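# Pull stained block from upright row, close gap

## Task

Remove the block with the yellow-brown stain from the line of on-edge blocks, lay it flat on an empty part of the bench clear of that line, then push the remaining grey blocks together so their faces touch again with no gap.

## Robot and tools

Robot: two arms on a table, left_arm on the +y side and right_arm on the -y side (these names do not match image sides). Each arm ends in a four-digit hand (index, middle, ring, thumb); right_arm has a right hand, left_arm a mirrored left hand. Measured bases: left_arm (+0.029, +0.247, +0.015) m, right_arm (+0.038, -0.261, +0.021) m, both turned almost nothing about z.

Scene frame: origin at table-top height, halfway between the nominal bases; +x points out over the table, +y toward left_arm, +z up. All reported hand poses and all offsets use these axes.

Hand point axes (right hand; the left hand mirrors x): +z runs along straight fingers toward the tips, +y points out of the palm face, +x goes across the palm away from the thumb (toward the thumb on the left hand). Straight fingertips reach about 0.12 m past the hand point; bending a finger swings its tip toward +y. A rigid mast sits behind the wrist on the palm side and can strike objects. Fingertips have rubber caps.

Tool execute_actions. Argument actions: a list of actions. Each action is a table of 1 to 15 rows, one row per 1/30 s control step; a short table repeats its final row until 15 steps are done, so one action lasts 0.5 s. Every row has exactly 48 numbers, each in [-1, 1], covering both arms even when one is idle:
1-6: left_arm dx, dy, dz, rx, ry, rz.
7-22: left hand goals, in this order: index_abd, index_mcp, index_pip, index_dip, middle_abd, middle_mcp, middle_pip, middle_dip, ring_abd, ring_mcp, ring_pip, ring_dip, thumb_cmc, thumb_axl, thumb_mcp, thumb_ipl.
23-24: left current_limit, speed.
25-30, 31-46, 47-48: the same for right_arm and its hand.

Pose numbers are an offset, not a pose: the target becomes the arm's Hand target at the start of the action plus this offset, in scene axes, with rotation about the target's position. Every row of one action is measured from that same starting target, not from the row before; a new action starts from wherever the target now is, so sending the same offset again moves further. Scale: 1.0 equals 0.6 m of translation or 180 degrees of rotation; rx, ry, rz form a single rotation vector. A translation whose length exceeds 1.0 gets shortened along its direction. All zeros re-requests the current target.

Hand numbers are absolute goal angles, each scaled between the hinge's two stops (given in degrees at +1 / at -1, then the straight value). Toward -1: finger _abd sideways away from the thumb (-60/+60; straight 0.00); _mcp bends at the knuckle (-18/+128; 0.75); _pip (-29/+108; 0.58); _dip (-21/+117; 0.70). thumb_cmc swings the thumb across in front of the palm (-20/+120; 0.71); thumb_axl rolls it about its own line (-27/+140; 0.68); thumb_mcp (-69/+109; 0.23) and thumb_ipl (-77/+108; 0.17) curl it. A zero here is a real goal, so to keep a hand unchanged resend its hand_goal, hand_current_limit and hand_speed. current_limit maps -1..+1 to 0..550 mA (floor 11 mA) and also caps hinge speed; speed sets goal travel at (speed+1)/2 of 8.5 rad/s. Start values: +0.4 and -0.6; they persist until changed.

Argument cameras: names to return, ["all"], [] for none; omitted means all only when actions is empty. Cameras: cam_high, cam_low, cam_left_wrist, cam_right_wrist, each 896x504. Wrist views may lag during motion.

Tool zoom_image: camera (one of the four) and region [x0, y0, x1, y1] in that image's pixels from its top-left, at most 504 by 504; only a camera in the most recent images can be zoomed.

Tool finished_scene: optional scene = 1. Ends the scene permanently; call it only when the block lies flat away from the row and the grey blocks are closed up, stable without the robot.

Results: per arm end_effector_position (m) and end_effector_quat_wxyz in the scene frame, Hand target (last commanded pose after clipping; next offsets start here), joint positions, velocities ("within noise" when still), torques (include own weight; numbers 3 and 4 wrap at ±28 N m), temperatures. Per hand, in the 16-motor order: hand_goal, hand_measured, hand_current_ma (positive pushes toward -1), hand_state (moving, goal, blocked, overload), plus hand_current_limit and hand_speed.

Behaviour: orientation commands are limited to 40 degrees from the current measured orientation each step. The hand often stops a few centimetres short of its target, sagging lower under load; that is not contact. If it stays short, send the missing distance as a further offset. To release a push, command the target back beyond the hand point.

Avoid: dropping the block or releasing it while moving, slamming or shoving hard, knocking anything off the table, letting the arms touch or one hand grip the other. Keep finger currents under 495 mA for long (5 s there shuts a motor down). Long holds, stretched arms and pushing toward unreachable targets heat motors; at 100 °C the arm goes limp for 30-60 s. Loose objects may occasionally be nudged by outside forces.

Each tool is called after "Call:" by a JSON object that holds its "api" and its "payload", one argument or row to a line.

## Session

Call:
{"api": "execute_actions", "payload": {
  "actions": []
}}

Scene clock: 0.00 s.
left_arm: end_effector_position=(+0.5722, -0.1258, +0.1507) hand_goal=(+0.000, +0.754, +0.576, +0.696, +0.000, +0.754, +0.576, +0.696, +0.000, +0.754, +0.576, +0.696, +0.714, +0.678, +0.226, +0.168) hand_measured=(+0.000, +0.754, +0.576, +0.696, +0.000, +0.754, +0.576, +0.696, +0.000, +0.754, +0.576, +0.696, +0.714, +0.678, +0.226, +0.168) hand_current_ma=(+0, +0, +0, +0, +0, +0, +0, +0, +0, +0, +0, +0, +0, +0, +0, +0) hand_state=(goal, goal, goal, goal, goal, goal, goal, goal, goal, goal, goal, goal, goal, goal, goal, goal) hand_current_limit=0.40 hand_speed=-0.60 end_effector_quat_wxyz=(+0.310, +0.527, +0.746, -0.263) | right_arm: end_effector_position=(+0.3423, -0.4667, +0.3831) hand_goal=(+0.000, +0.754, +0.576, +0.696, +0.000, +0.754, +0.576, +0.696, +0.000, +0.754, +0.576, +0.696, +0.714, +0.678, +0.226, +0.168) hand_measured=(+0.000, +0.754, +0.576, +0.696, +0.000, +0.754, +0.576, +0.696, +0.000, +0.754, +0.576, +0.696, +0.714, +0.678, +0.226, +0.168) hand_current_ma=(+0, +0, +0, +0, +0, +0, +0, +0, +0, +0, +0, +0, +0, +0, +0, +0) hand_state=(goal, goal, goal, goal, goal, goal, goal, goal, goal, goal, goal, goal, goal, goal, goal, goal) hand_current_limit=0.40 hand_speed=-0.60 end_effector_quat_wxyz=(+0.239, +0.791, +0.560, -0.063)
Joint positions: left_arm=[-0.596 1.685 1.231 -0.428 0.523 -1.114] | right_arm=[-0.408 0.858 1.091 -1.447 0.356 -0.125]
Joint velocities: within noise
Joint torques (N m): no reading
Motor temperatures (°C): left_arm=[29 29 27 27 27 29] | right_arm=[27 29 27 29 30 30]
Heat: left arm: hottest waist 29 °C; right arm: hottest wrist yaw 30 °C.
Hand target: left_arm +0.5787, -0.1299, +0.1575; +0.318, +0.527, +0.743, -0.263 | right_arm +0.3449, -0.4677, +0.3954; +0.248, +0.790, +0.557, -0.057

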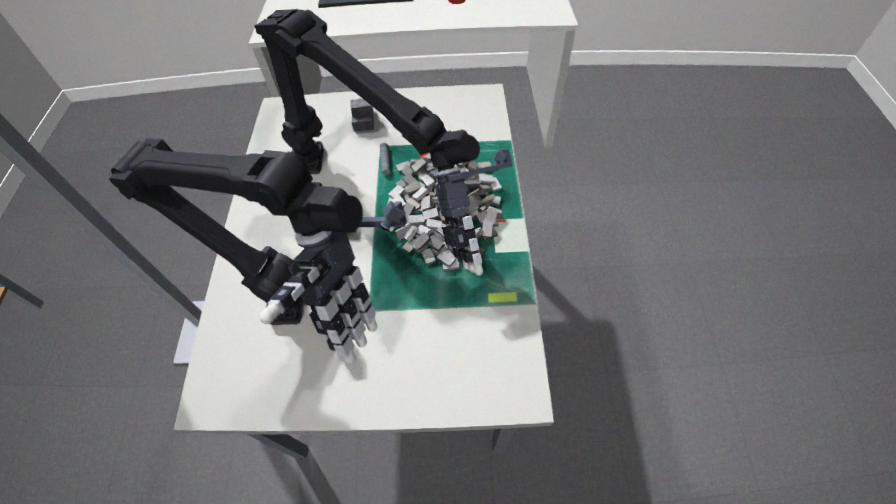

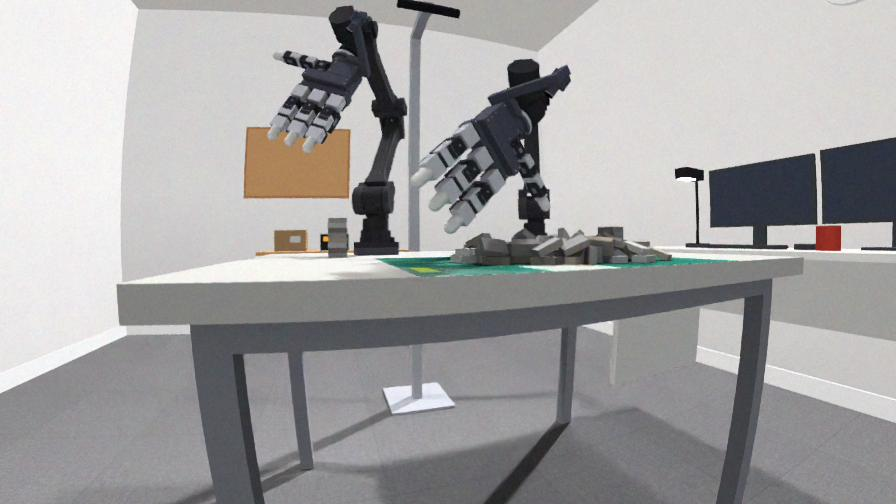

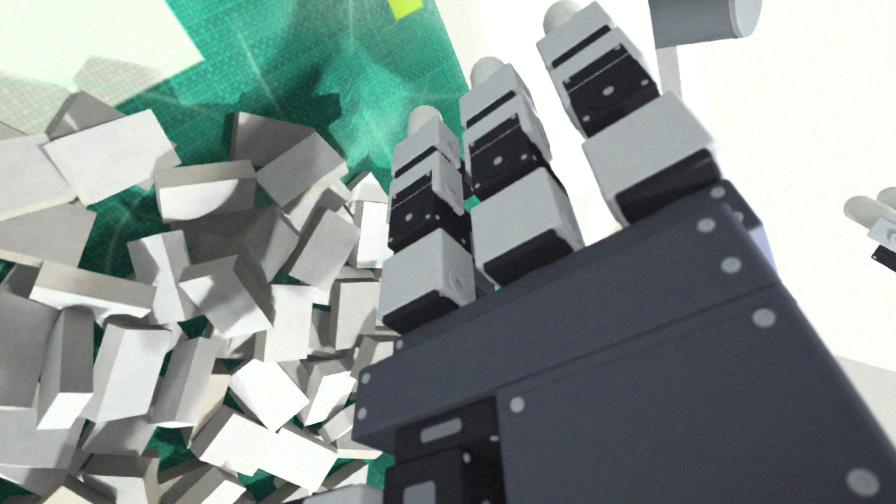

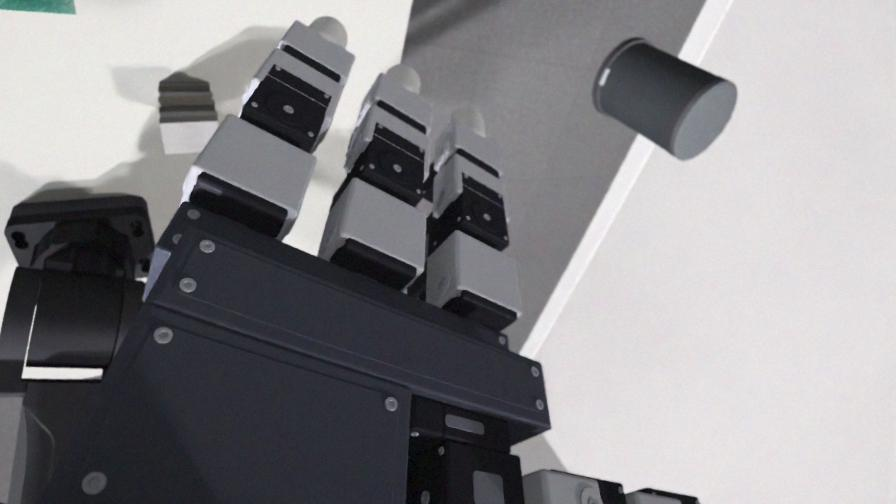

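Call:
{"api": "zoom_image", "payload": {
  "camera": "cam_high",
  "region": [260, 80, 540, 240]
}}

Call:
{"api": "zoom_image", "payload": {
  "camera": "cam_low",
  "region": [240, 180, 440, 280]
}}

Call:
{"api": "zoom_image", "payload": {
  "camera": "cam_right_wrist",
  "region": [0, 0, 320, 180]
}}

Call:
{"api": "zoom_image", "payload": {
  "camera": "cam_high",
  "region": [360, 130, 560, 310]
}}

Scaled by 1.800 from the camera's 896x504 image, which has a finer 1280x720 frame.

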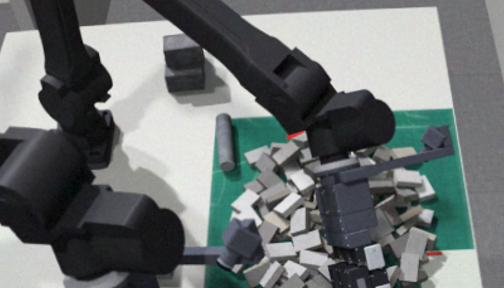

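Scaled by 2.520 from the camera's 896x504 image, which has a finer 1280x720 frame.

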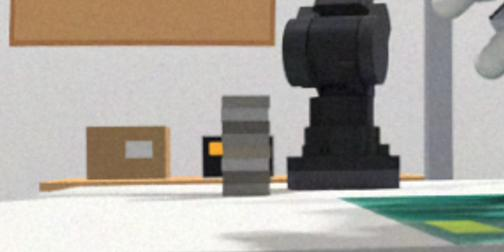

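Scaled by 1.575 from the camera's 896x504 image, which has a finer 1280x720 frame.

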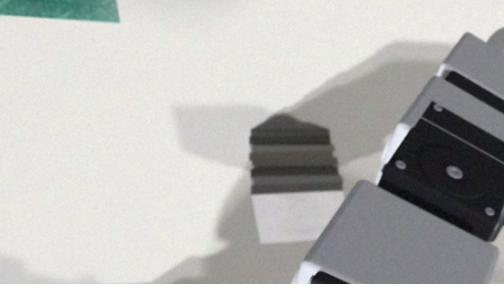

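Scaled by 2.520 from the camera's 896x504 image, which has a finer 1280x720 frame.

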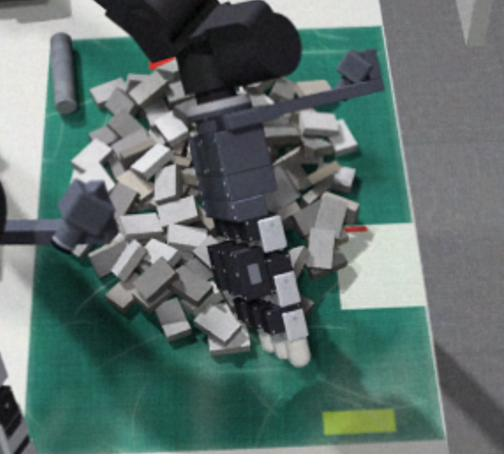

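Call:
{"api": "zoom_image", "payload": {
  "camera": "cam_low",
  "region": [430, 200, 690, 290]
}}

Call:
{"api": "zoom_image", "payload": {
  "camera": "cam_low",
  "region": [310, 200, 370, 270]
}}

Call:
{"api": "zoom_image", "payload": {
  "camera": "cam_left_wrist",
  "region": [0, 0, 504, 504]
}}

Call:
{"api": "zoom_image", "payload": {
  "camera": "cam_high",
  "region": [340, 90, 400, 150]
}}

Call:
{"api": "zoom_image", "payload": {
  "camera": "cam_high",
  "region": [180, 190, 400, 320]
}}

Call:
{"api": "zoom_image", "payload": {
  "camera": "cam_right_wrist",
  "region": [130, 50, 250, 180]
}}

Scaled by 1.938 from the camera's 896x504 image, which has a finer 1280x720 frame.

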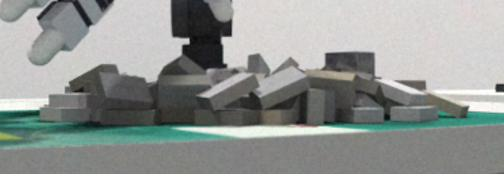

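Scaled by 7.200 from the camera's 896x504 image, which has a finer 1280x720 frame.

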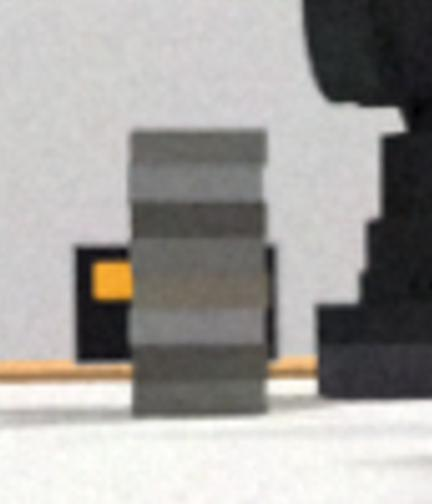

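Scaled by 1.000.

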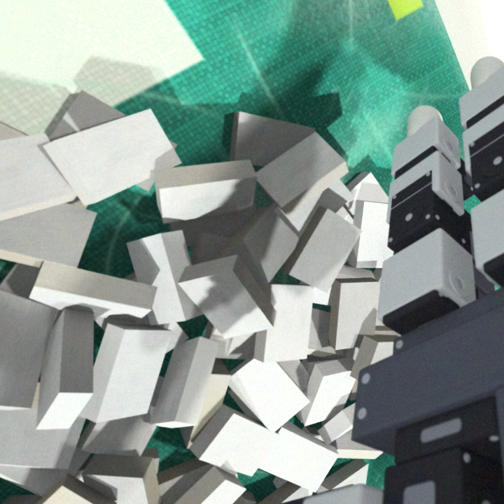

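Scaled by 8.400 from the camera's 896x504 image, which has a finer 1280x720 frame.

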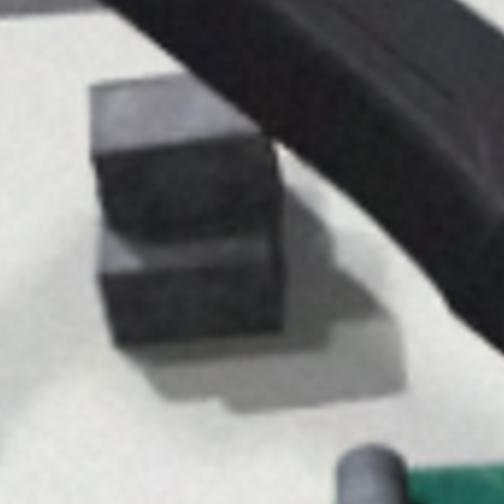

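Scaled by 2.291 from the camera's 896x504 image, which has a finer 1280x720 frame.

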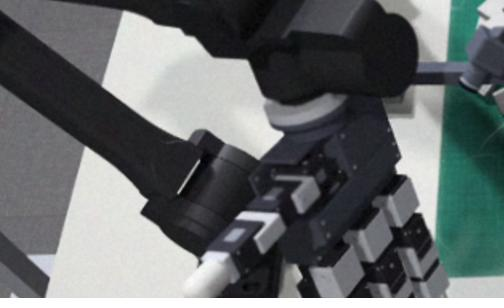

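Scaled by 3.877 from the camera's 896x504 image, which has a finer 1280x720 frame.

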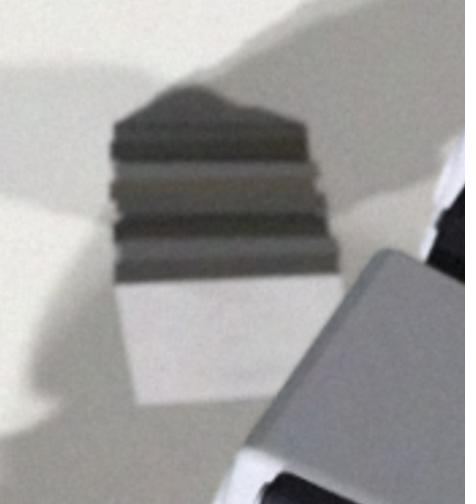

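Call:
{"api": "execute_actions", "payload": {
  "actions": [
    [[-0.03,0.08,0.08,0,0,0,0,0.754,0.576,0.696,0,0.754,0.576,0.696,0,0.754,0.576,0.696,0.714,0.678,0.226,0.168,0.4,-0.6,0,0,0.05,0,0,0,0,0.754,0.576,0.696,0,0.754,0.576,0.696,0,0.754,0.576,0.696,0.714,0.678,0.226,0.168,0.4,-0.6]],
    [[-0.03,0.08,0.08,0,0,0,0,0.754,0.576,0.696,0,0.754,0.576,0.696,0,0.754,0.576,0.696,0.714,0.678,0.226,0.168,0.4,-0.6,0,0,0.05,0,0,0,0,0.754,0.576,0.696,0,0.754,0.576,0.696,0,0.754,0.576,0.696,0.714,0.678,0.226,0.168,0.4,-0.6]],
    [[-0.03,0.08,0.08,0,0,0,0,0.754,0.576,0.696,0,0.754,0.576,0.696,0,0.754,0.576,0.696,0.714,0.678,0.226,0.168,0.4,-0.6,0,0,0.05,0,0,0,0,0.754,0.576,0.696,0,0.754,0.576,0.696,0,0.754,0.576,0.696,0.714,0.678,0.226,0.168,0.4,-0.6]],
    [[-0.03,0.08,0.08,0,0,0,0,0.754,0.576,0.696,0,0.754,0.576,0.696,0,0.754,0.576,0.696,0.714,0.678,0.226,0.168,0.4,-0.6,0,0,0,0,0,0,0,0.754,0.576,0.696,0,0.754,0.576,0.696,0,0.754,0.576,0.696,0.714,0.678,0.226,0.168,0.4,-0.6]]
  ],
  "cameras": ["all"]
}}

Scene clock: 5.23 s.
left_arm: end_effector_position=(+0.4979, +0.0638, +0.3353) hand_goal=(+0.000, +0.754, +0.576, +0.696, +0.000, +0.754, +0.576, +0.696, +0.000, +0.754, +0.576, +0.696, +0.714, +0.678, +0.226, +0.168) hand_measured=(+0.002, +0.752, +0.576, +0.696, +0.002, +0.752, +0.576, +0.696, +0.002, +0.752, +0.576, +0.696, +0.714, +0.678, +0.224, +0.168) hand_current_ma=(+2, -5, +2, +0, +2, -5, +2, +0, +2, -4, +2, +0, +0, -2, -6, -1) hand_state=(goal, goal, goal, goal, goal, goal, goal, goal, goal, goal, goal, goal, goal, goal, goal, goal) hand_current_limit=0.40 hand_speed=-0.60 end_effector_quat_wxyz=(+0.310, +0.522, +0.749, -0.267) | right_arm: end_effector_position=(+0.3424, -0.4668, +0.4594) hand_goal=(+0.000, +0.754, +0.576, +0.696, +0.000, +0.754, +0.576, +0.696, +0.000, +0.754, +0.576, +0.696, +0.714, +0.678, +0.226, +0.168) hand_measured=(+0.000, +0.754, +0.576, +0.696, +0.000, +0.754, +0.576, +0.696, +0.000, +0.754, +0.576, +0.696, +0.714, +0.678, +0.224, +0.168) hand_current_ma=(+0, +0, +2, +0, +0, +0, +2, +0, +0, +0, +2, +0, +1, -2, -7, -1) hand_state=(goal, goal, goal, goal, goal, goal, goal, goal, goal, goal, goal, goal, goal, goal, goal, goal) hand_current_limit=0.40 hand_speed=-0.60 end_effector_quat_wxyz=(+0.233, +0.791, +0.562, -0.067)
Joint positions: left_arm=[-0.277 1.227 1.264 -1.104 0.707 -0.806] | right_arm=[-0.408 0.93 1.344 -1.64 0.356 -0.125]
Joint torques (N m): left_arm=[0.09 -6.36 13.38 0.55 0.71 0.06] | right_arm=[-1.08 -3.9 13.29 0.35 0.52 -0.11]
Heat: left arm: hottest waist 29 °C; right arm: hottest wrist yaw 31 °C.
Hand target: left_arm +0.5067, +0.0622, +0.3496; +0.318, +0.527, +0.743, -0.263 | right_arm +0.3449, -0.4677, +0.4854; +0.248, +0.790, +0.557, -0.057
Off the commanded pose: left_arm 0.017 m, 1 deg | right_arm 0.026 m, 2 deg.
camera_calibration:
cam_left_wrist: T_world_to_cam=[[-0.380685, -0.659121, 0.648566, -0.023854], [-0.745198, 0.633947, 0.20686, 0.214271], [-0.547502, -0.404562, -0.73251, 0.668631], [0, 0, 0, 1]] pos_world=[0.51667, 0.118944, 0.460926]
cam_right_wrist: T_world_to_cam=[[0.24556, -0.842697, 0.479127, -0.66284], [-0.771795, 0.129104, 0.622627, -0.00670927], [-0.586543, -0.52268, -0.618687, 0.367803], [0, 0, 0, 1]] pos_world=[0.373321, -0.365464, 0.549316]

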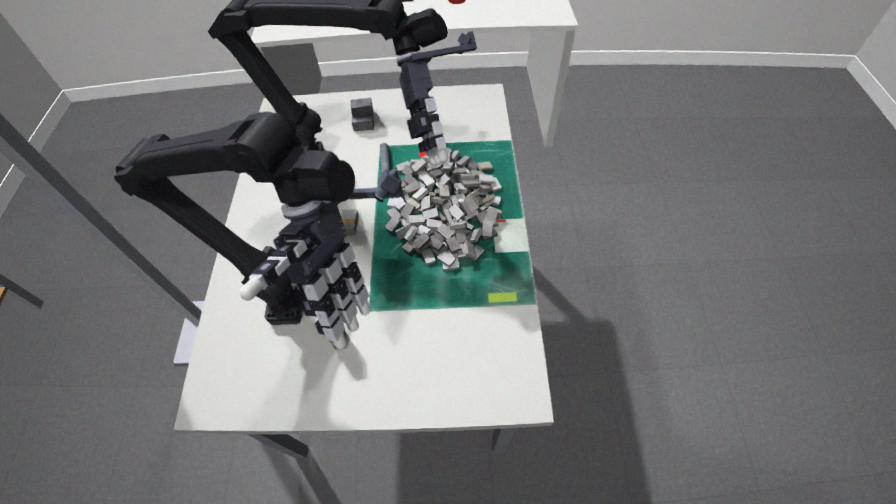

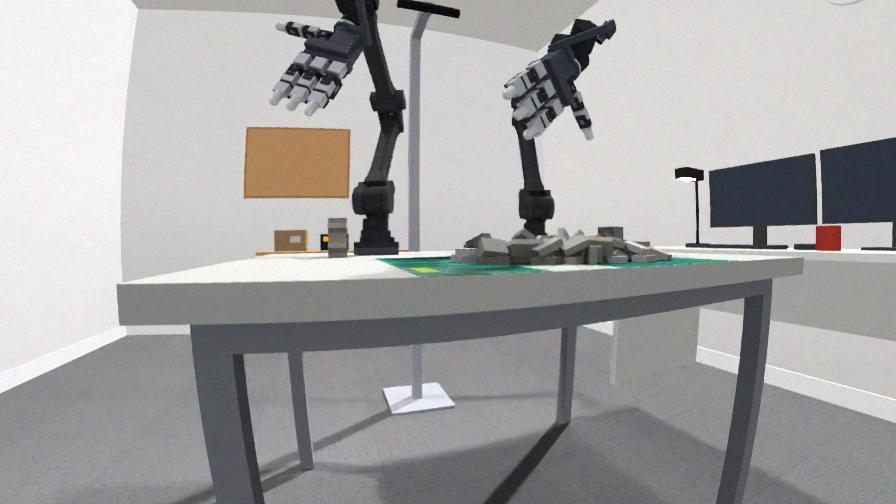

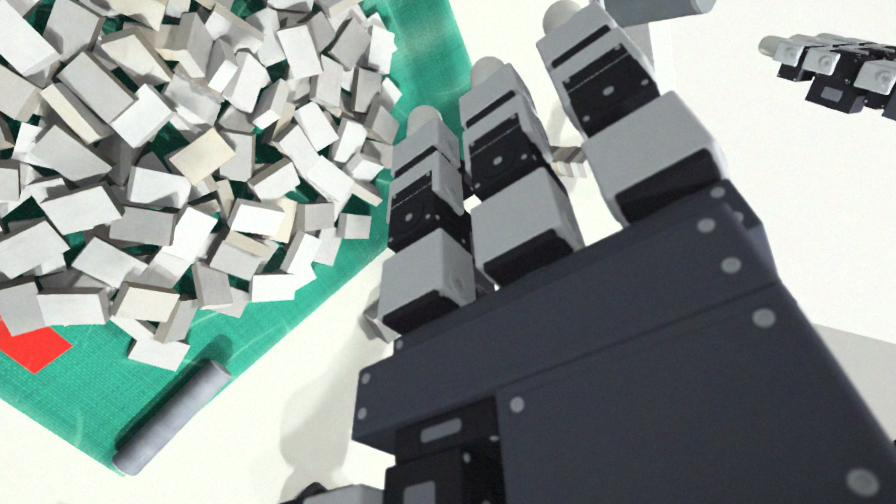

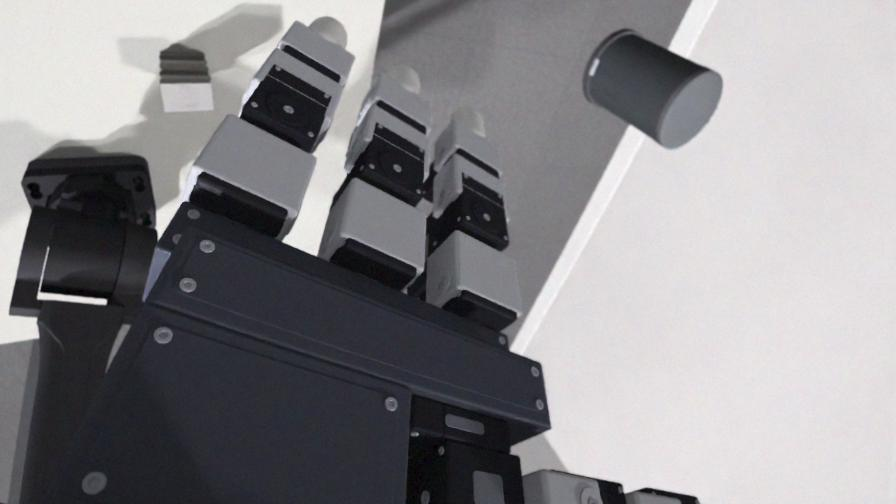

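Call:
{"api": "zoom_image", "payload": {
  "camera": "cam_high",
  "region": [320, 190, 400, 260]
}}

Call:
{"api": "zoom_image", "payload": {
  "camera": "cam_left_wrist",
  "region": [100, 250, 450, 504]
}}

Call:
{"api": "zoom_image", "payload": {
  "camera": "cam_high",
  "region": [360, 130, 560, 310]
}}

Scaled by 6.300 from the camera's 896x504 image, which has a finer 1280x720 frame.

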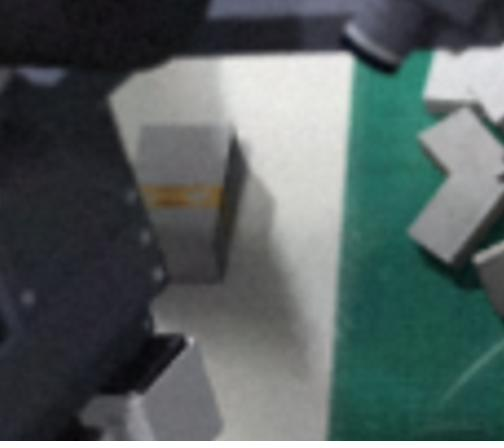

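Scaled by 1.440 from the camera's 896x504 image, which has a finer 1280x720 frame.

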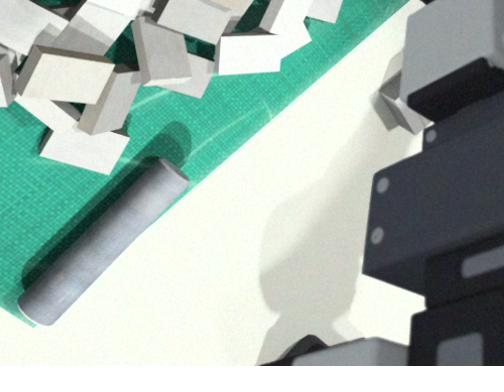

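Scaled by 2.520 from the camera's 896x504 image, which has a finer 1280x720 frame.

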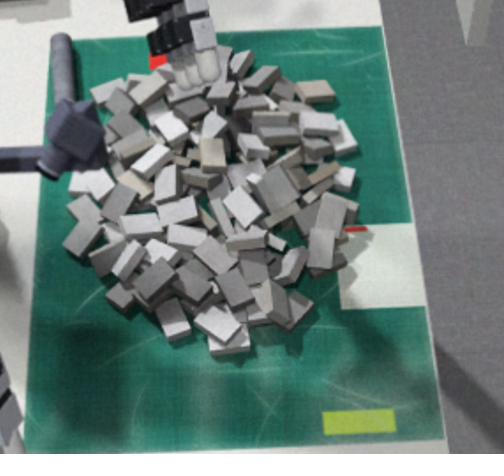

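Call:
{"api": "execute_actions", "payload": {
  "actions": [
    [[0,0,0,0,0,0,0,0.754,0.576,0.696,0,0.754,0.576,0.696,0,0.754,0.576,0.696,0.714,0.678,0.226,0.168,0.4,-0.6,0.02,-0.09,0,0,0,0,0,0.754,0.576,0.696,0,0.754,0.576,0.696,0,0.754,0.576,0.696,0.714,0.678,0.226,0.168,0.4,-0.6]],
    [[-0.01,-0.08,0,0,0,0,0,0.754,0.576,0.696,0,0.754,0.576,0.696,0,0.754,0.576,0.696,0.714,0.678,0.226,0.168,0.4,-0.6,0.02,-0.09,0,0,0,0,0,0.754,0.576,0.696,0,0.754,0.576,0.696,0,0.754,0.576,0.696,0.714,0.678,0.226,0.168,0.4,-0.6]],
    [[-0.01,-0.08,0,0,0,0,0,0.754,0.576,0.696,0,0.754,0.576,0.696,0,0.754,0.576,0.696,0.714,0.678,0.226,0.168,0.4,-0.6,0.02,-0.09,0,0,0,0,0,0.754,0.576,0.696,0,0.754,0.576,0.696,0,0.754,0.576,0.696,0.714,0.678,0.226,0.168,0.4,-0.6]],
    [[-0.01,-0.08,0,0,0,0,0,0.754,0.576,0.696,0,0.754,0.576,0.696,0,0.754,0.576,0.696,0.714,0.678,0.226,0.168,0.4,-0.6,0,0,0,0,0,0,0,0.754,0.576,0.696,0,0.754,0.576,0.696,0,0.754,0.576,0.696,0.714,0.678,0.226,0.168,0.4,-0.6]]
  ],
  "cameras": ["all"]
}}

Scene clock: 14.13 s.
left_arm: end_effector_position=(+0.4739, -0.0757, +0.3267) hand_goal=(+0.000, +0.754, +0.576, +0.696, +0.000, +0.754, +0.576, +0.696, +0.000, +0.754, +0.576, +0.696, +0.714, +0.678, +0.226, +0.168) hand_measured=(+0.002, +0.752, +0.576, +0.696, +0.002, +0.752, +0.576, +0.696, +0.002, +0.752, +0.576, +0.696, +0.714, +0.678, +0.224, +0.168) hand_current_ma=(+3, -5, +2, +0, +3, -5, +2, +0, +3, -4, +2, +0, +0, -2, -6, -1) hand_state=(goal, goal, goal, goal, goal, goal, goal, goal, goal, goal, goal, goal, goal, goal, goal, goal) hand_current_limit=0.40 hand_speed=-0.60 end_effector_quat_wxyz=(+0.294, +0.533, +0.748, -0.263) | right_arm: end_effector_position=(+0.3730, -0.6240, +0.4508) hand_goal=(+0.000, +0.754, +0.576, +0.696, +0.000, +0.754, +0.576, +0.696, +0.000, +0.754, +0.576, +0.696, +0.714, +0.678, +0.226, +0.168) hand_measured=(+0.000, +0.754, +0.576, +0.696, +0.000, +0.754, +0.576, +0.696, +0.000, +0.754, +0.576, +0.696, +0.716, +0.678, +0.224, +0.168) hand_current_ma=(+0, +2, +2, +0, +0, +1, +2, +0, +0, +2, +2, +0, +4, -2, -7, -1) hand_state=(goal, goal, goal, goal, goal, goal, goal, goal, goal, goal, goal, goal, goal, goal, goal, goal) hand_current_limit=0.40 hand_speed=-0.60 end_effector_quat_wxyz=(+0.216, +0.798, +0.558, -0.063)
Joint positions: left_arm=[-0.623 1.311 1.309 -0.907 0.511 -1.12] | right_arm=[-0.809 1.207 1.51 -1.458 0.19 -0.489]
Joint torques (N m): left_arm=[0.21 -7.82 14.31 1.84 0.31 -0.14] | right_arm=[-1.14 -9.17 14.12 1.48 0.09 -0.27]
Heat: left arm: hottest elbow 30 °C; right arm: hottest wrist yaw 31 °C.
Hand target: left_arm +0.4886, -0.0818, +0.3492; +0.317, +0.527, +0.743, -0.263 | right_arm +0.3810, -0.6297, +0.4855; +0.249, +0.790, +0.557, -0.057
Off the commanded pose: left_arm 0.028 m, 3 deg | right_arm 0.036 m, 4 deg.
camera_calibration:
cam_left_wrist: T_world_to_cam=[[-0.387678, -0.668509, 0.634666, -0.112259], [-0.7273, 0.644845, 0.234969, 0.269794], [-0.56634, -0.3705, -0.736199, 0.605549], [0, 0, 0, 1]] pos_world=[0.495647, -0.0246649, 0.453658]
cam_right_wrist: T_world_to_cam=[[0.238146, -0.862077, 0.447336, -0.793627], [-0.763805, 0.118257, 0.634522, 0.0273153], [-0.599907, -0.492786, -0.630296, 0.327132], [0, 0, 0, 1]] pos_world=[0.406112, -0.526192, 0.543875]

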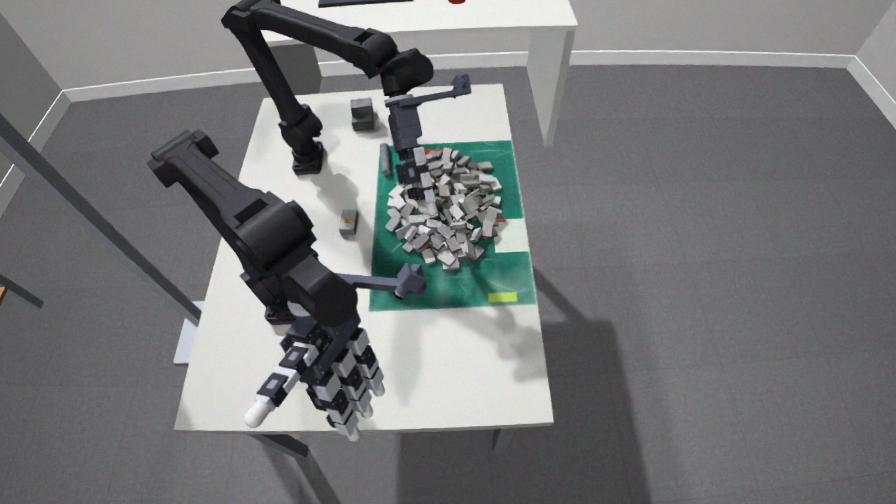

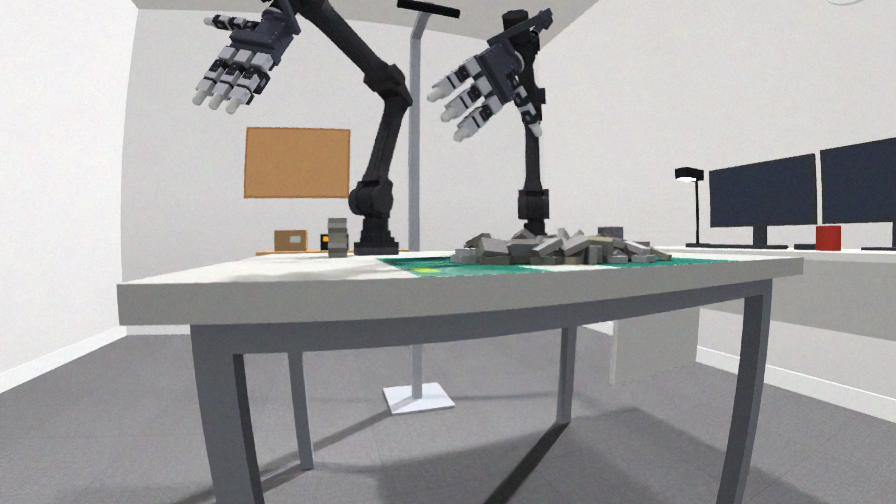

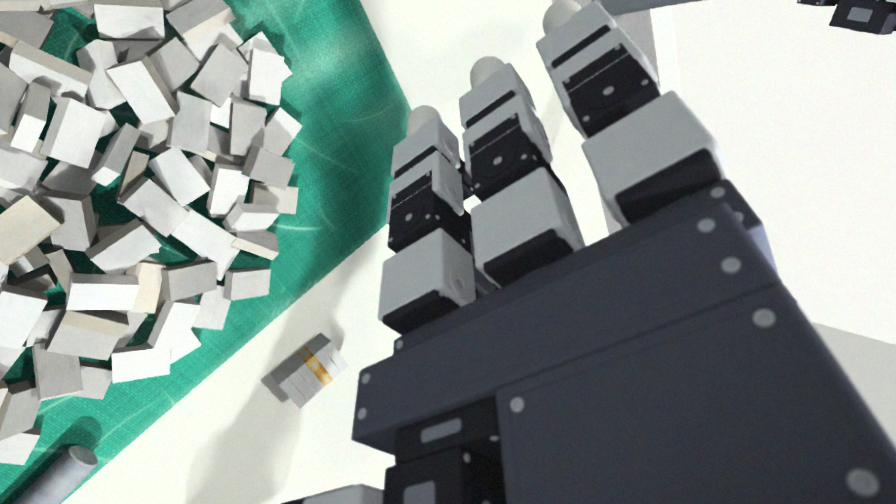

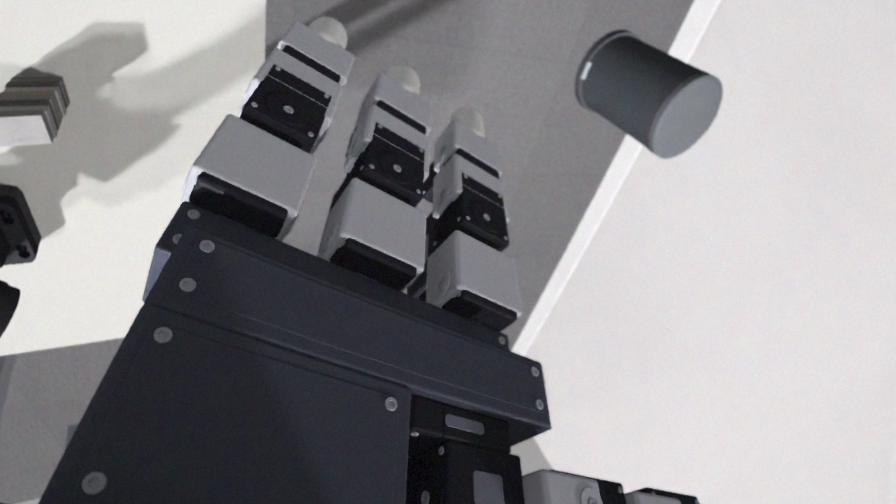

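Call:
{"api": "zoom_image", "payload": {
  "camera": "cam_left_wrist",
  "region": [240, 310, 370, 430]
}}

Call:
{"api": "zoom_image", "payload": {
  "camera": "cam_high",
  "region": [320, 190, 380, 250]
}}

Scaled by 3.877 from the camera's 896x504 image, which has a finer 1280x720 frame.

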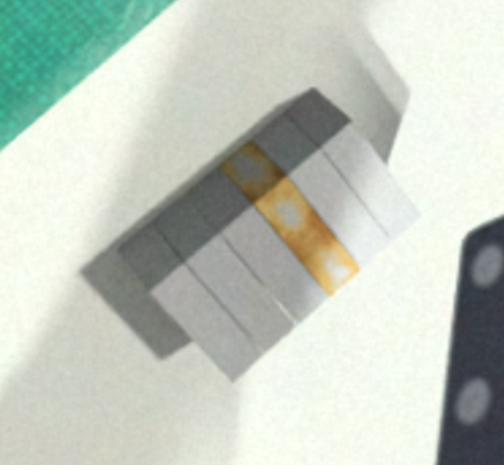

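Scaled by 8.400 from the camera's 896x504 image, which has a finer 1280x720 frame.

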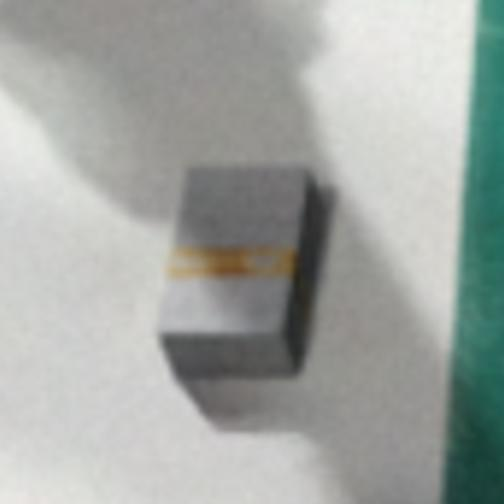

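Call:
{"api": "execute_actions", "payload": {
  "actions": [
    [[-0.06,0.0108,-0.015,0.017,0.0383,-0.045,0,0.45,-0.358,0.232,0,0.959,0.577,0.696,0,0.959,0.577,0.696,-0.443,0.678,0.449,-0.265,0.4,-0.6,0,0,0,0,0,0,0,0.754,0.576,0.696,0,0.754,0.576,0.696,0,0.754,0.576,0.696,0.714,0.678,0.226,0.168,0.4,-0.6]],
    [[-0.06,0.0108,-0.02,0.017,0.0383,-0.045,0,0.45,-0.358,0.232,0,0.959,0.577,0.696,0,0.959,0.577,0.696,-0.443,0.678,0.449,-0.265,0.4,-0.6,0,0,0,0,0,0,0,0.754,0.576,0.696,0,0.754,0.576,0.696,0,0.754,0.576,0.696,0.714,0.678,0.226,0.168,0.4,-0.6]],
    [[-0.06,0.0108,-0.027,0.017,0.0383,-0.045,0,0.45,-0.358,0.232,0,0.959,0.577,0.696,0,0.959,0.577,0.696,-0.443,0.678,0.449,-0.265,0.4,-0.6,0,0,0,0,0,0,0,0.754,0.576,0.696,0,0.754,0.576,0.696,0,0.754,0.576,0.696,0.714,0.678,0.226,0.168,0.4,-0.6]],
    [[-0.06,0.0108,-0.027,0.017,0.0383,-0.045,0,0.45,-0.358,0.232,0,0.959,0.577,0.696,0,0.959,0.577,0.696,-0.443,0.678,0.449,-0.265,0.4,-0.6,0,0,0,0,0,0,0,0.754,0.576,0.696,0,0.754,0.576,0.696,0,0.754,0.576,0.696,0.714,0.678,0.226,0.168,0.4,-0.6]]
  ],
  "cameras": ["all"]
}}

Scene clock: 54.63 s.
left_arm: end_effector_position=(+0.3488, -0.0558, +0.2963) hand_goal=(+0.000, +0.450, -0.358, +0.232, +0.000, +0.960, +0.578, +0.696, +0.000, +0.960, +0.578, +0.696, -0.442, +0.678, +0.450, -0.264) hand_measured=(+0.002, +0.452, -0.352, +0.236, +0.002, +0.952, +0.576, +0.696, +0.002, +0.952, +0.576, +0.696, -0.434, +0.678, +0.442, -0.262) hand_current_ma=(+3, +3, +18, +9, +3, -31, -3, +0, +3, -28, -3, +0, +27, -2, -33, +6) hand_state=(goal, goal, goal, goal, goal, goal, goal, goal, goal, goal, goal, goal, goal, goal, goal, goal) hand_current_limit=0.40 hand_speed=-0.60 end_effector_quat_wxyz=(+0.033, +0.652, +0.664, -0.364) | right_arm: end_effector_position=(+0.3730, -0.6240, +0.4508) hand_goal=(+0.000, +0.754, +0.576, +0.696, +0.000, +0.754, +0.576, +0.696, +0.000, +0.754, +0.576, +0.696, +0.714, +0.678, +0.226, +0.168) hand_measured=(+0.000, +0.754, +0.576, +0.696, +0.000, +0.754, +0.576, +0.696, +0.000, +0.754, +0.576, +0.696, +0.716, +0.678, +0.224, +0.168) hand_current_ma=(+0, +2, +2, +0, +0, +1, +2, +0, +0, +2, +2, +0, +4, -2, -7, -1) hand_state=(goal, goal, goal, goal, goal, goal, goal, goal, goal, goal, goal, goal, goal, goal, goal, goal) hand_current_limit=0.40 hand_speed=-0.60 end_effector_quat_wxyz=(+0.216, +0.798, +0.558, -0.063)
Joint positions: left_arm=[-0.612 1.376 1.419 -1.695 0.746 -0.584] | right_arm=[-0.809 1.207 1.51 -1.458 0.19 -0.489]
Joint torques (N m): left_arm=[-0.79 -8.41 8.65 -0.32 0.68 0.13] | right_arm=[-1.08 -9.11 14.13 1.48 0.09 -0.27]
Motor temperatures (°C): left_arm=[29 30 37 27 28 29] | right_arm=[27 30 38 29 31 30]
Heat: left arm: hottest elbow 37 °C; right arm: hottest elbow 38 °C.
Hand target: left_arm +0.3446, -0.0560, +0.2960; -0.008, +0.665, +0.645, -0.377 | right_arm +0.3810, -0.6297, +0.4855; +0.249, +0.790, +0.557, -0.057
Off the commanded pose: left_arm 0.004 m, 6 deg | right_arm 0.036 m, 4 deg.
joint sent to its limit (left arm) — joint 4 (wrist pitch), lower limit. The joint targets are off in orientation, not in position.
camera_calibration:
cam_left_wrist: T_world_to_cam=[[-0.421556, -0.577339, 0.699264, -0.130391], [-0.212403, 0.812546, 0.54282, -0.088259], [-0.881576, 0.0803031, -0.465162, 0.574462], [0, 0, 0, 1]] pos_world=[0.432718, -0.0496963, 0.406304]
cam_right_wrist: T_world_to_cam=[[0.238146, -0.862077, 0.447336, -0.793627], [-0.763805, 0.118257, 0.634522, 0.0273153], [-0.599907, -0.492786, -0.630296, 0.327132], [0, 0, 0, 1]] pos_world=[0.406112, -0.526192, 0.543875]

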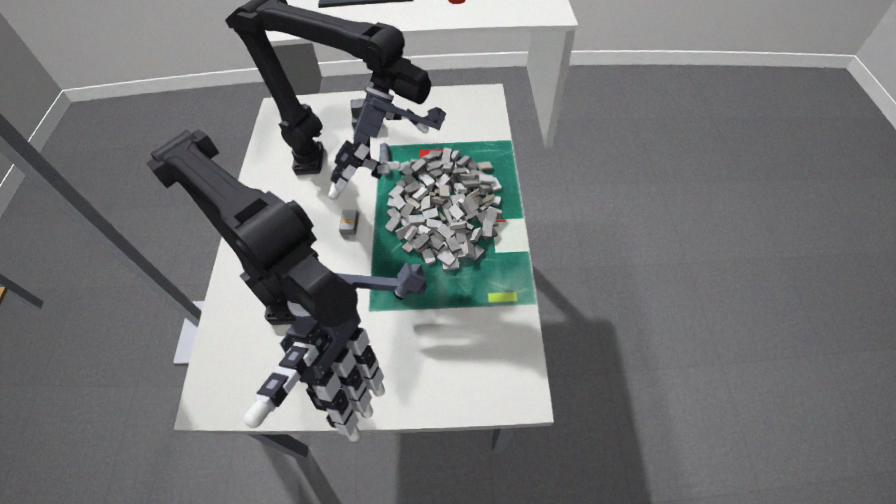

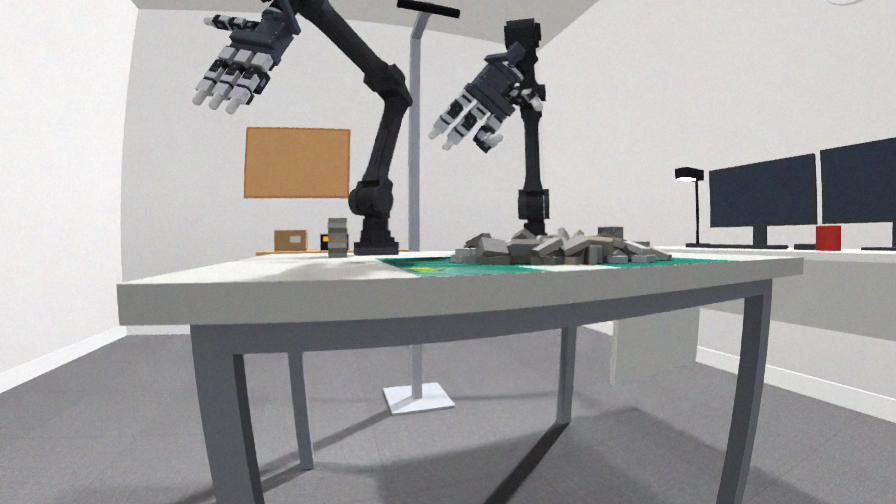

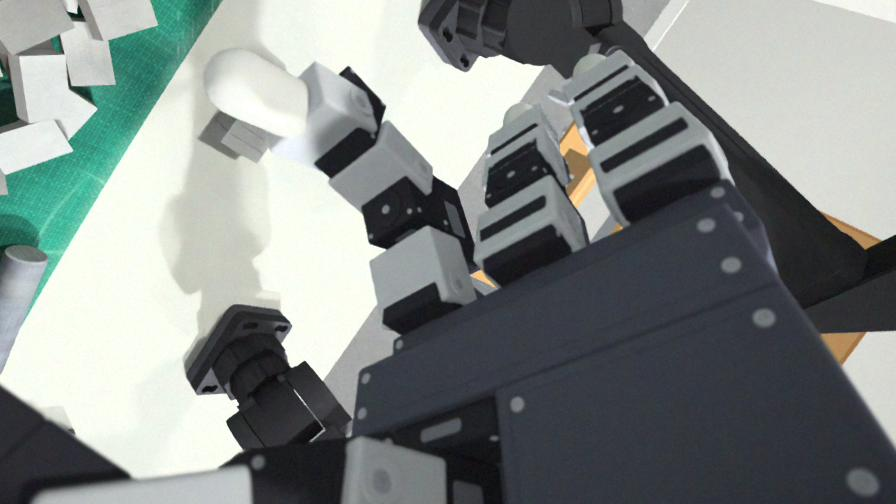

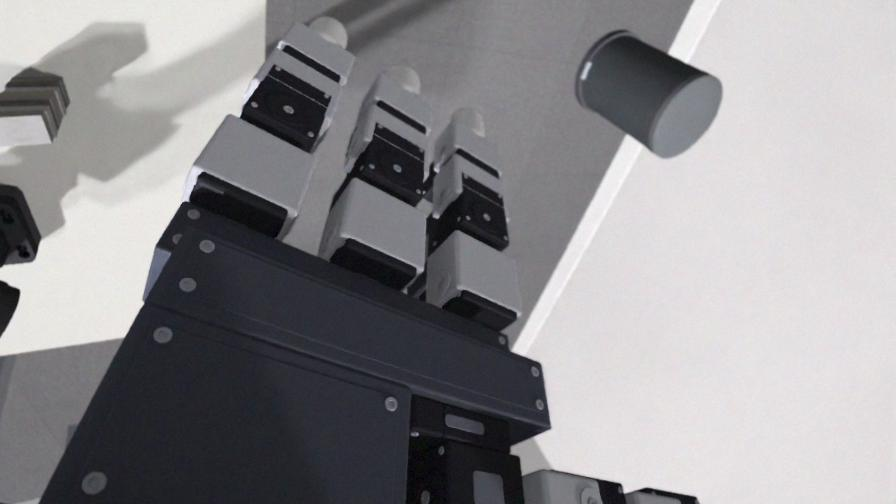

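Call:
{"api": "execute_actions", "payload": {
  "actions": [
    [[-0.075,0.0108,-0.0567,0,0,0,0,0.45,-0.358,0.232,0,0.959,0.577,0.696,0,0.959,0.577,0.696,-0.443,0.678,0.449,-0.265,0.4,-0.6,0,0,0,0,0,0,0,0.754,0.576,0.696,0,0.754,0.576,0.696,0,0.754,0.576,0.696,0.714,0.678,0.226,0.168,0.4,-0.6]],
    [[-0.075,0.0108,-0.0567,0,0,0,0,0.45,-0.358,0.232,0,0.959,0.577,0.696,0,0.959,0.577,0.696,-0.443,0.678,0.449,-0.265,0.4,-0.6,0,0,0,0,0,0,0,0.754,0.576,0.696,0,0.754,0.576,0.696,0,0.754,0.576,0.696,0.714,0.678,0.226,0.168,0.4,-0.6]],
    [[-0.075,0.0108,-0.0567,0,0,0,0,0.45,-0.358,0.232,0,0.959,0.577,0.696,0,0.959,0.577,0.696,-0.443,0.678,0.449,-0.265,0.4,-0.6,0,0,0,0,0,0,0,0.754,0.576,0.696,0,0.754,0.576,0.696,0,0.754,0.576,0.696,0.714,0.678,0.226,0.168,0.4,-0.6]]
  ],
  "cameras": ["cam_high", "cam_left_wrist"]
}}

Scene clock: 57.70 s.
left_arm: end_effector_position=(+0.2109, -0.0364, +0.1950) hand_goal=(+0.000, +0.450, -0.358, +0.232, +0.000, +0.960, +0.578, +0.696, +0.000, +0.960, +0.578, +0.696, -0.442, +0.678, +0.450, -0.264) hand_measured=(+0.002, +0.450, -0.354, +0.234, +0.002, +0.950, +0.576, +0.696, +0.002, +0.952, +0.576, +0.696, -0.438, +0.678, +0.444, -0.262) hand_current_ma=(+3, -2, +14, +9, +3, -32, -3, +0, +3, -29, -3, +0, +13, -2, -25, +5) hand_state=(goal, goal, goal, goal, goal, goal, goal, goal, goal, goal, goal, goal, goal, goal, goal, goal) hand_current_limit=0.40 hand_speed=-0.60 end_effector_quat_wxyz=(-0.009, +0.665, +0.643, -0.379) | right_arm: end_effector_position=(+0.3730, -0.6240, +0.4508) hand_goal=(+0.000, +0.754, +0.576, +0.696, +0.000, +0.754, +0.576, +0.696, +0.000, +0.754, +0.576, +0.696, +0.714, +0.678, +0.226, +0.168) hand_measured=(+0.000, +0.754, +0.576, +0.696, +0.000, +0.754, +0.576, +0.696, +0.000, +0.754, +0.576, +0.696, +0.716, +0.678, +0.224, +0.168) hand_current_ma=(+0, +2, +2, +0, +0, +1, +2, +0, +0, +2, +2, +0, +4, -2, -7, -1) hand_state=(goal, goal, goal, goal, goal, goal, goal, goal, goal, goal, goal, goal, goal, goal, goal, goal) hand_current_limit=0.40 hand_speed=-0.60 end_effector_quat_wxyz=(+0.216, +0.798, +0.558, -0.063)
Joint positions: left_arm=[-0.806 1.113 0.932 -1.424 0.777 -0.743] | right_arm=[-0.809 1.207 1.51 -1.458 0.19 -0.489]
Joint torques (N m): left_arm=[-0.73 -5.13 8.36 0.49 0.69 -0.09] | right_arm=[-1.08 -9.17 14.13 1.48 0.09 -0.27]
Heat: left arm: hottest elbow 36 °C; right arm: hottest elbow 39 °C.
Hand target: left_arm +0.2096, -0.0365, +0.1938; -0.008, +0.665, +0.645, -0.377 | right_arm +0.3810, -0.6297, +0.4855; +0.249, +0.790, +0.557, -0.057
Off the commanded pose: left_arm 0.002 m, 0 deg | right_arm 0.036 m, 4 deg.
camera_calibration:
cam_left_wrist: T_world_to_cam=[[-0.419515, -0.560396, 0.714117, -0.109177], [-0.114001, 0.812987, 0.571013, -0.104719], [-0.900561, 0.158139, -0.404946, 0.399332], [0, 0, 0, 1]] pos_world=[0.301883, -0.0391969, 0.29947]
Images, in order (width x height): cam_high 896x504, cam_left_wrist 896x504.

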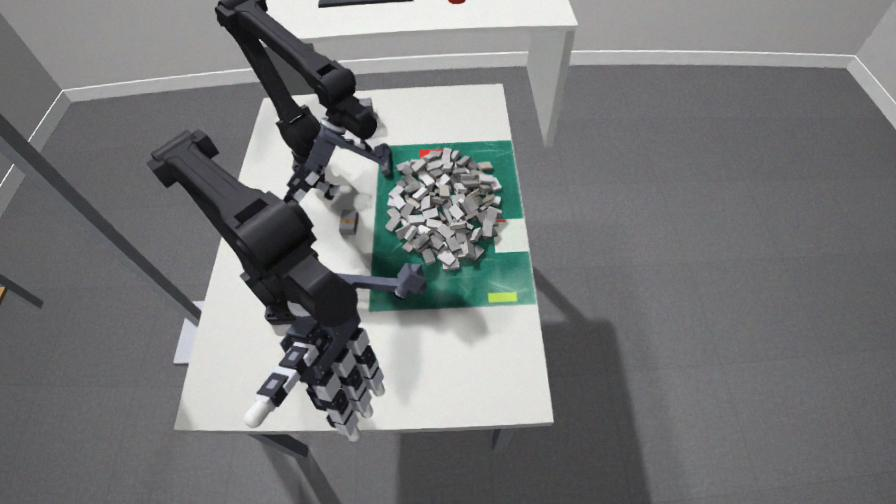

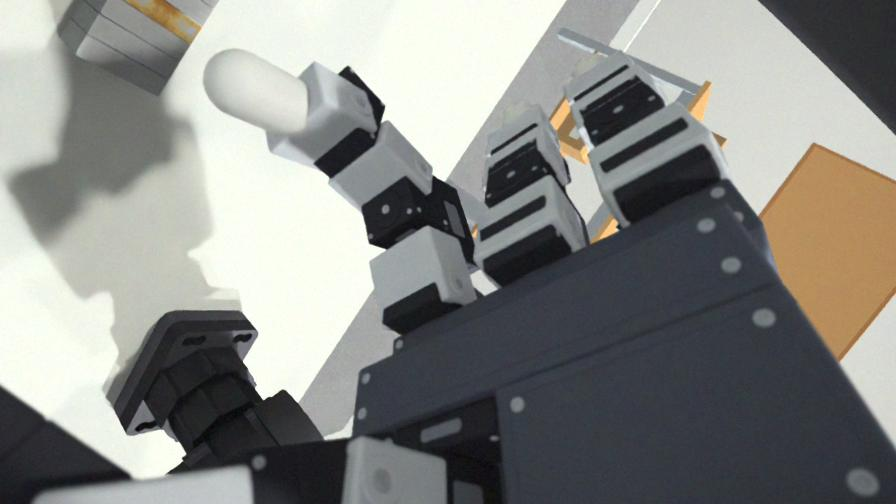

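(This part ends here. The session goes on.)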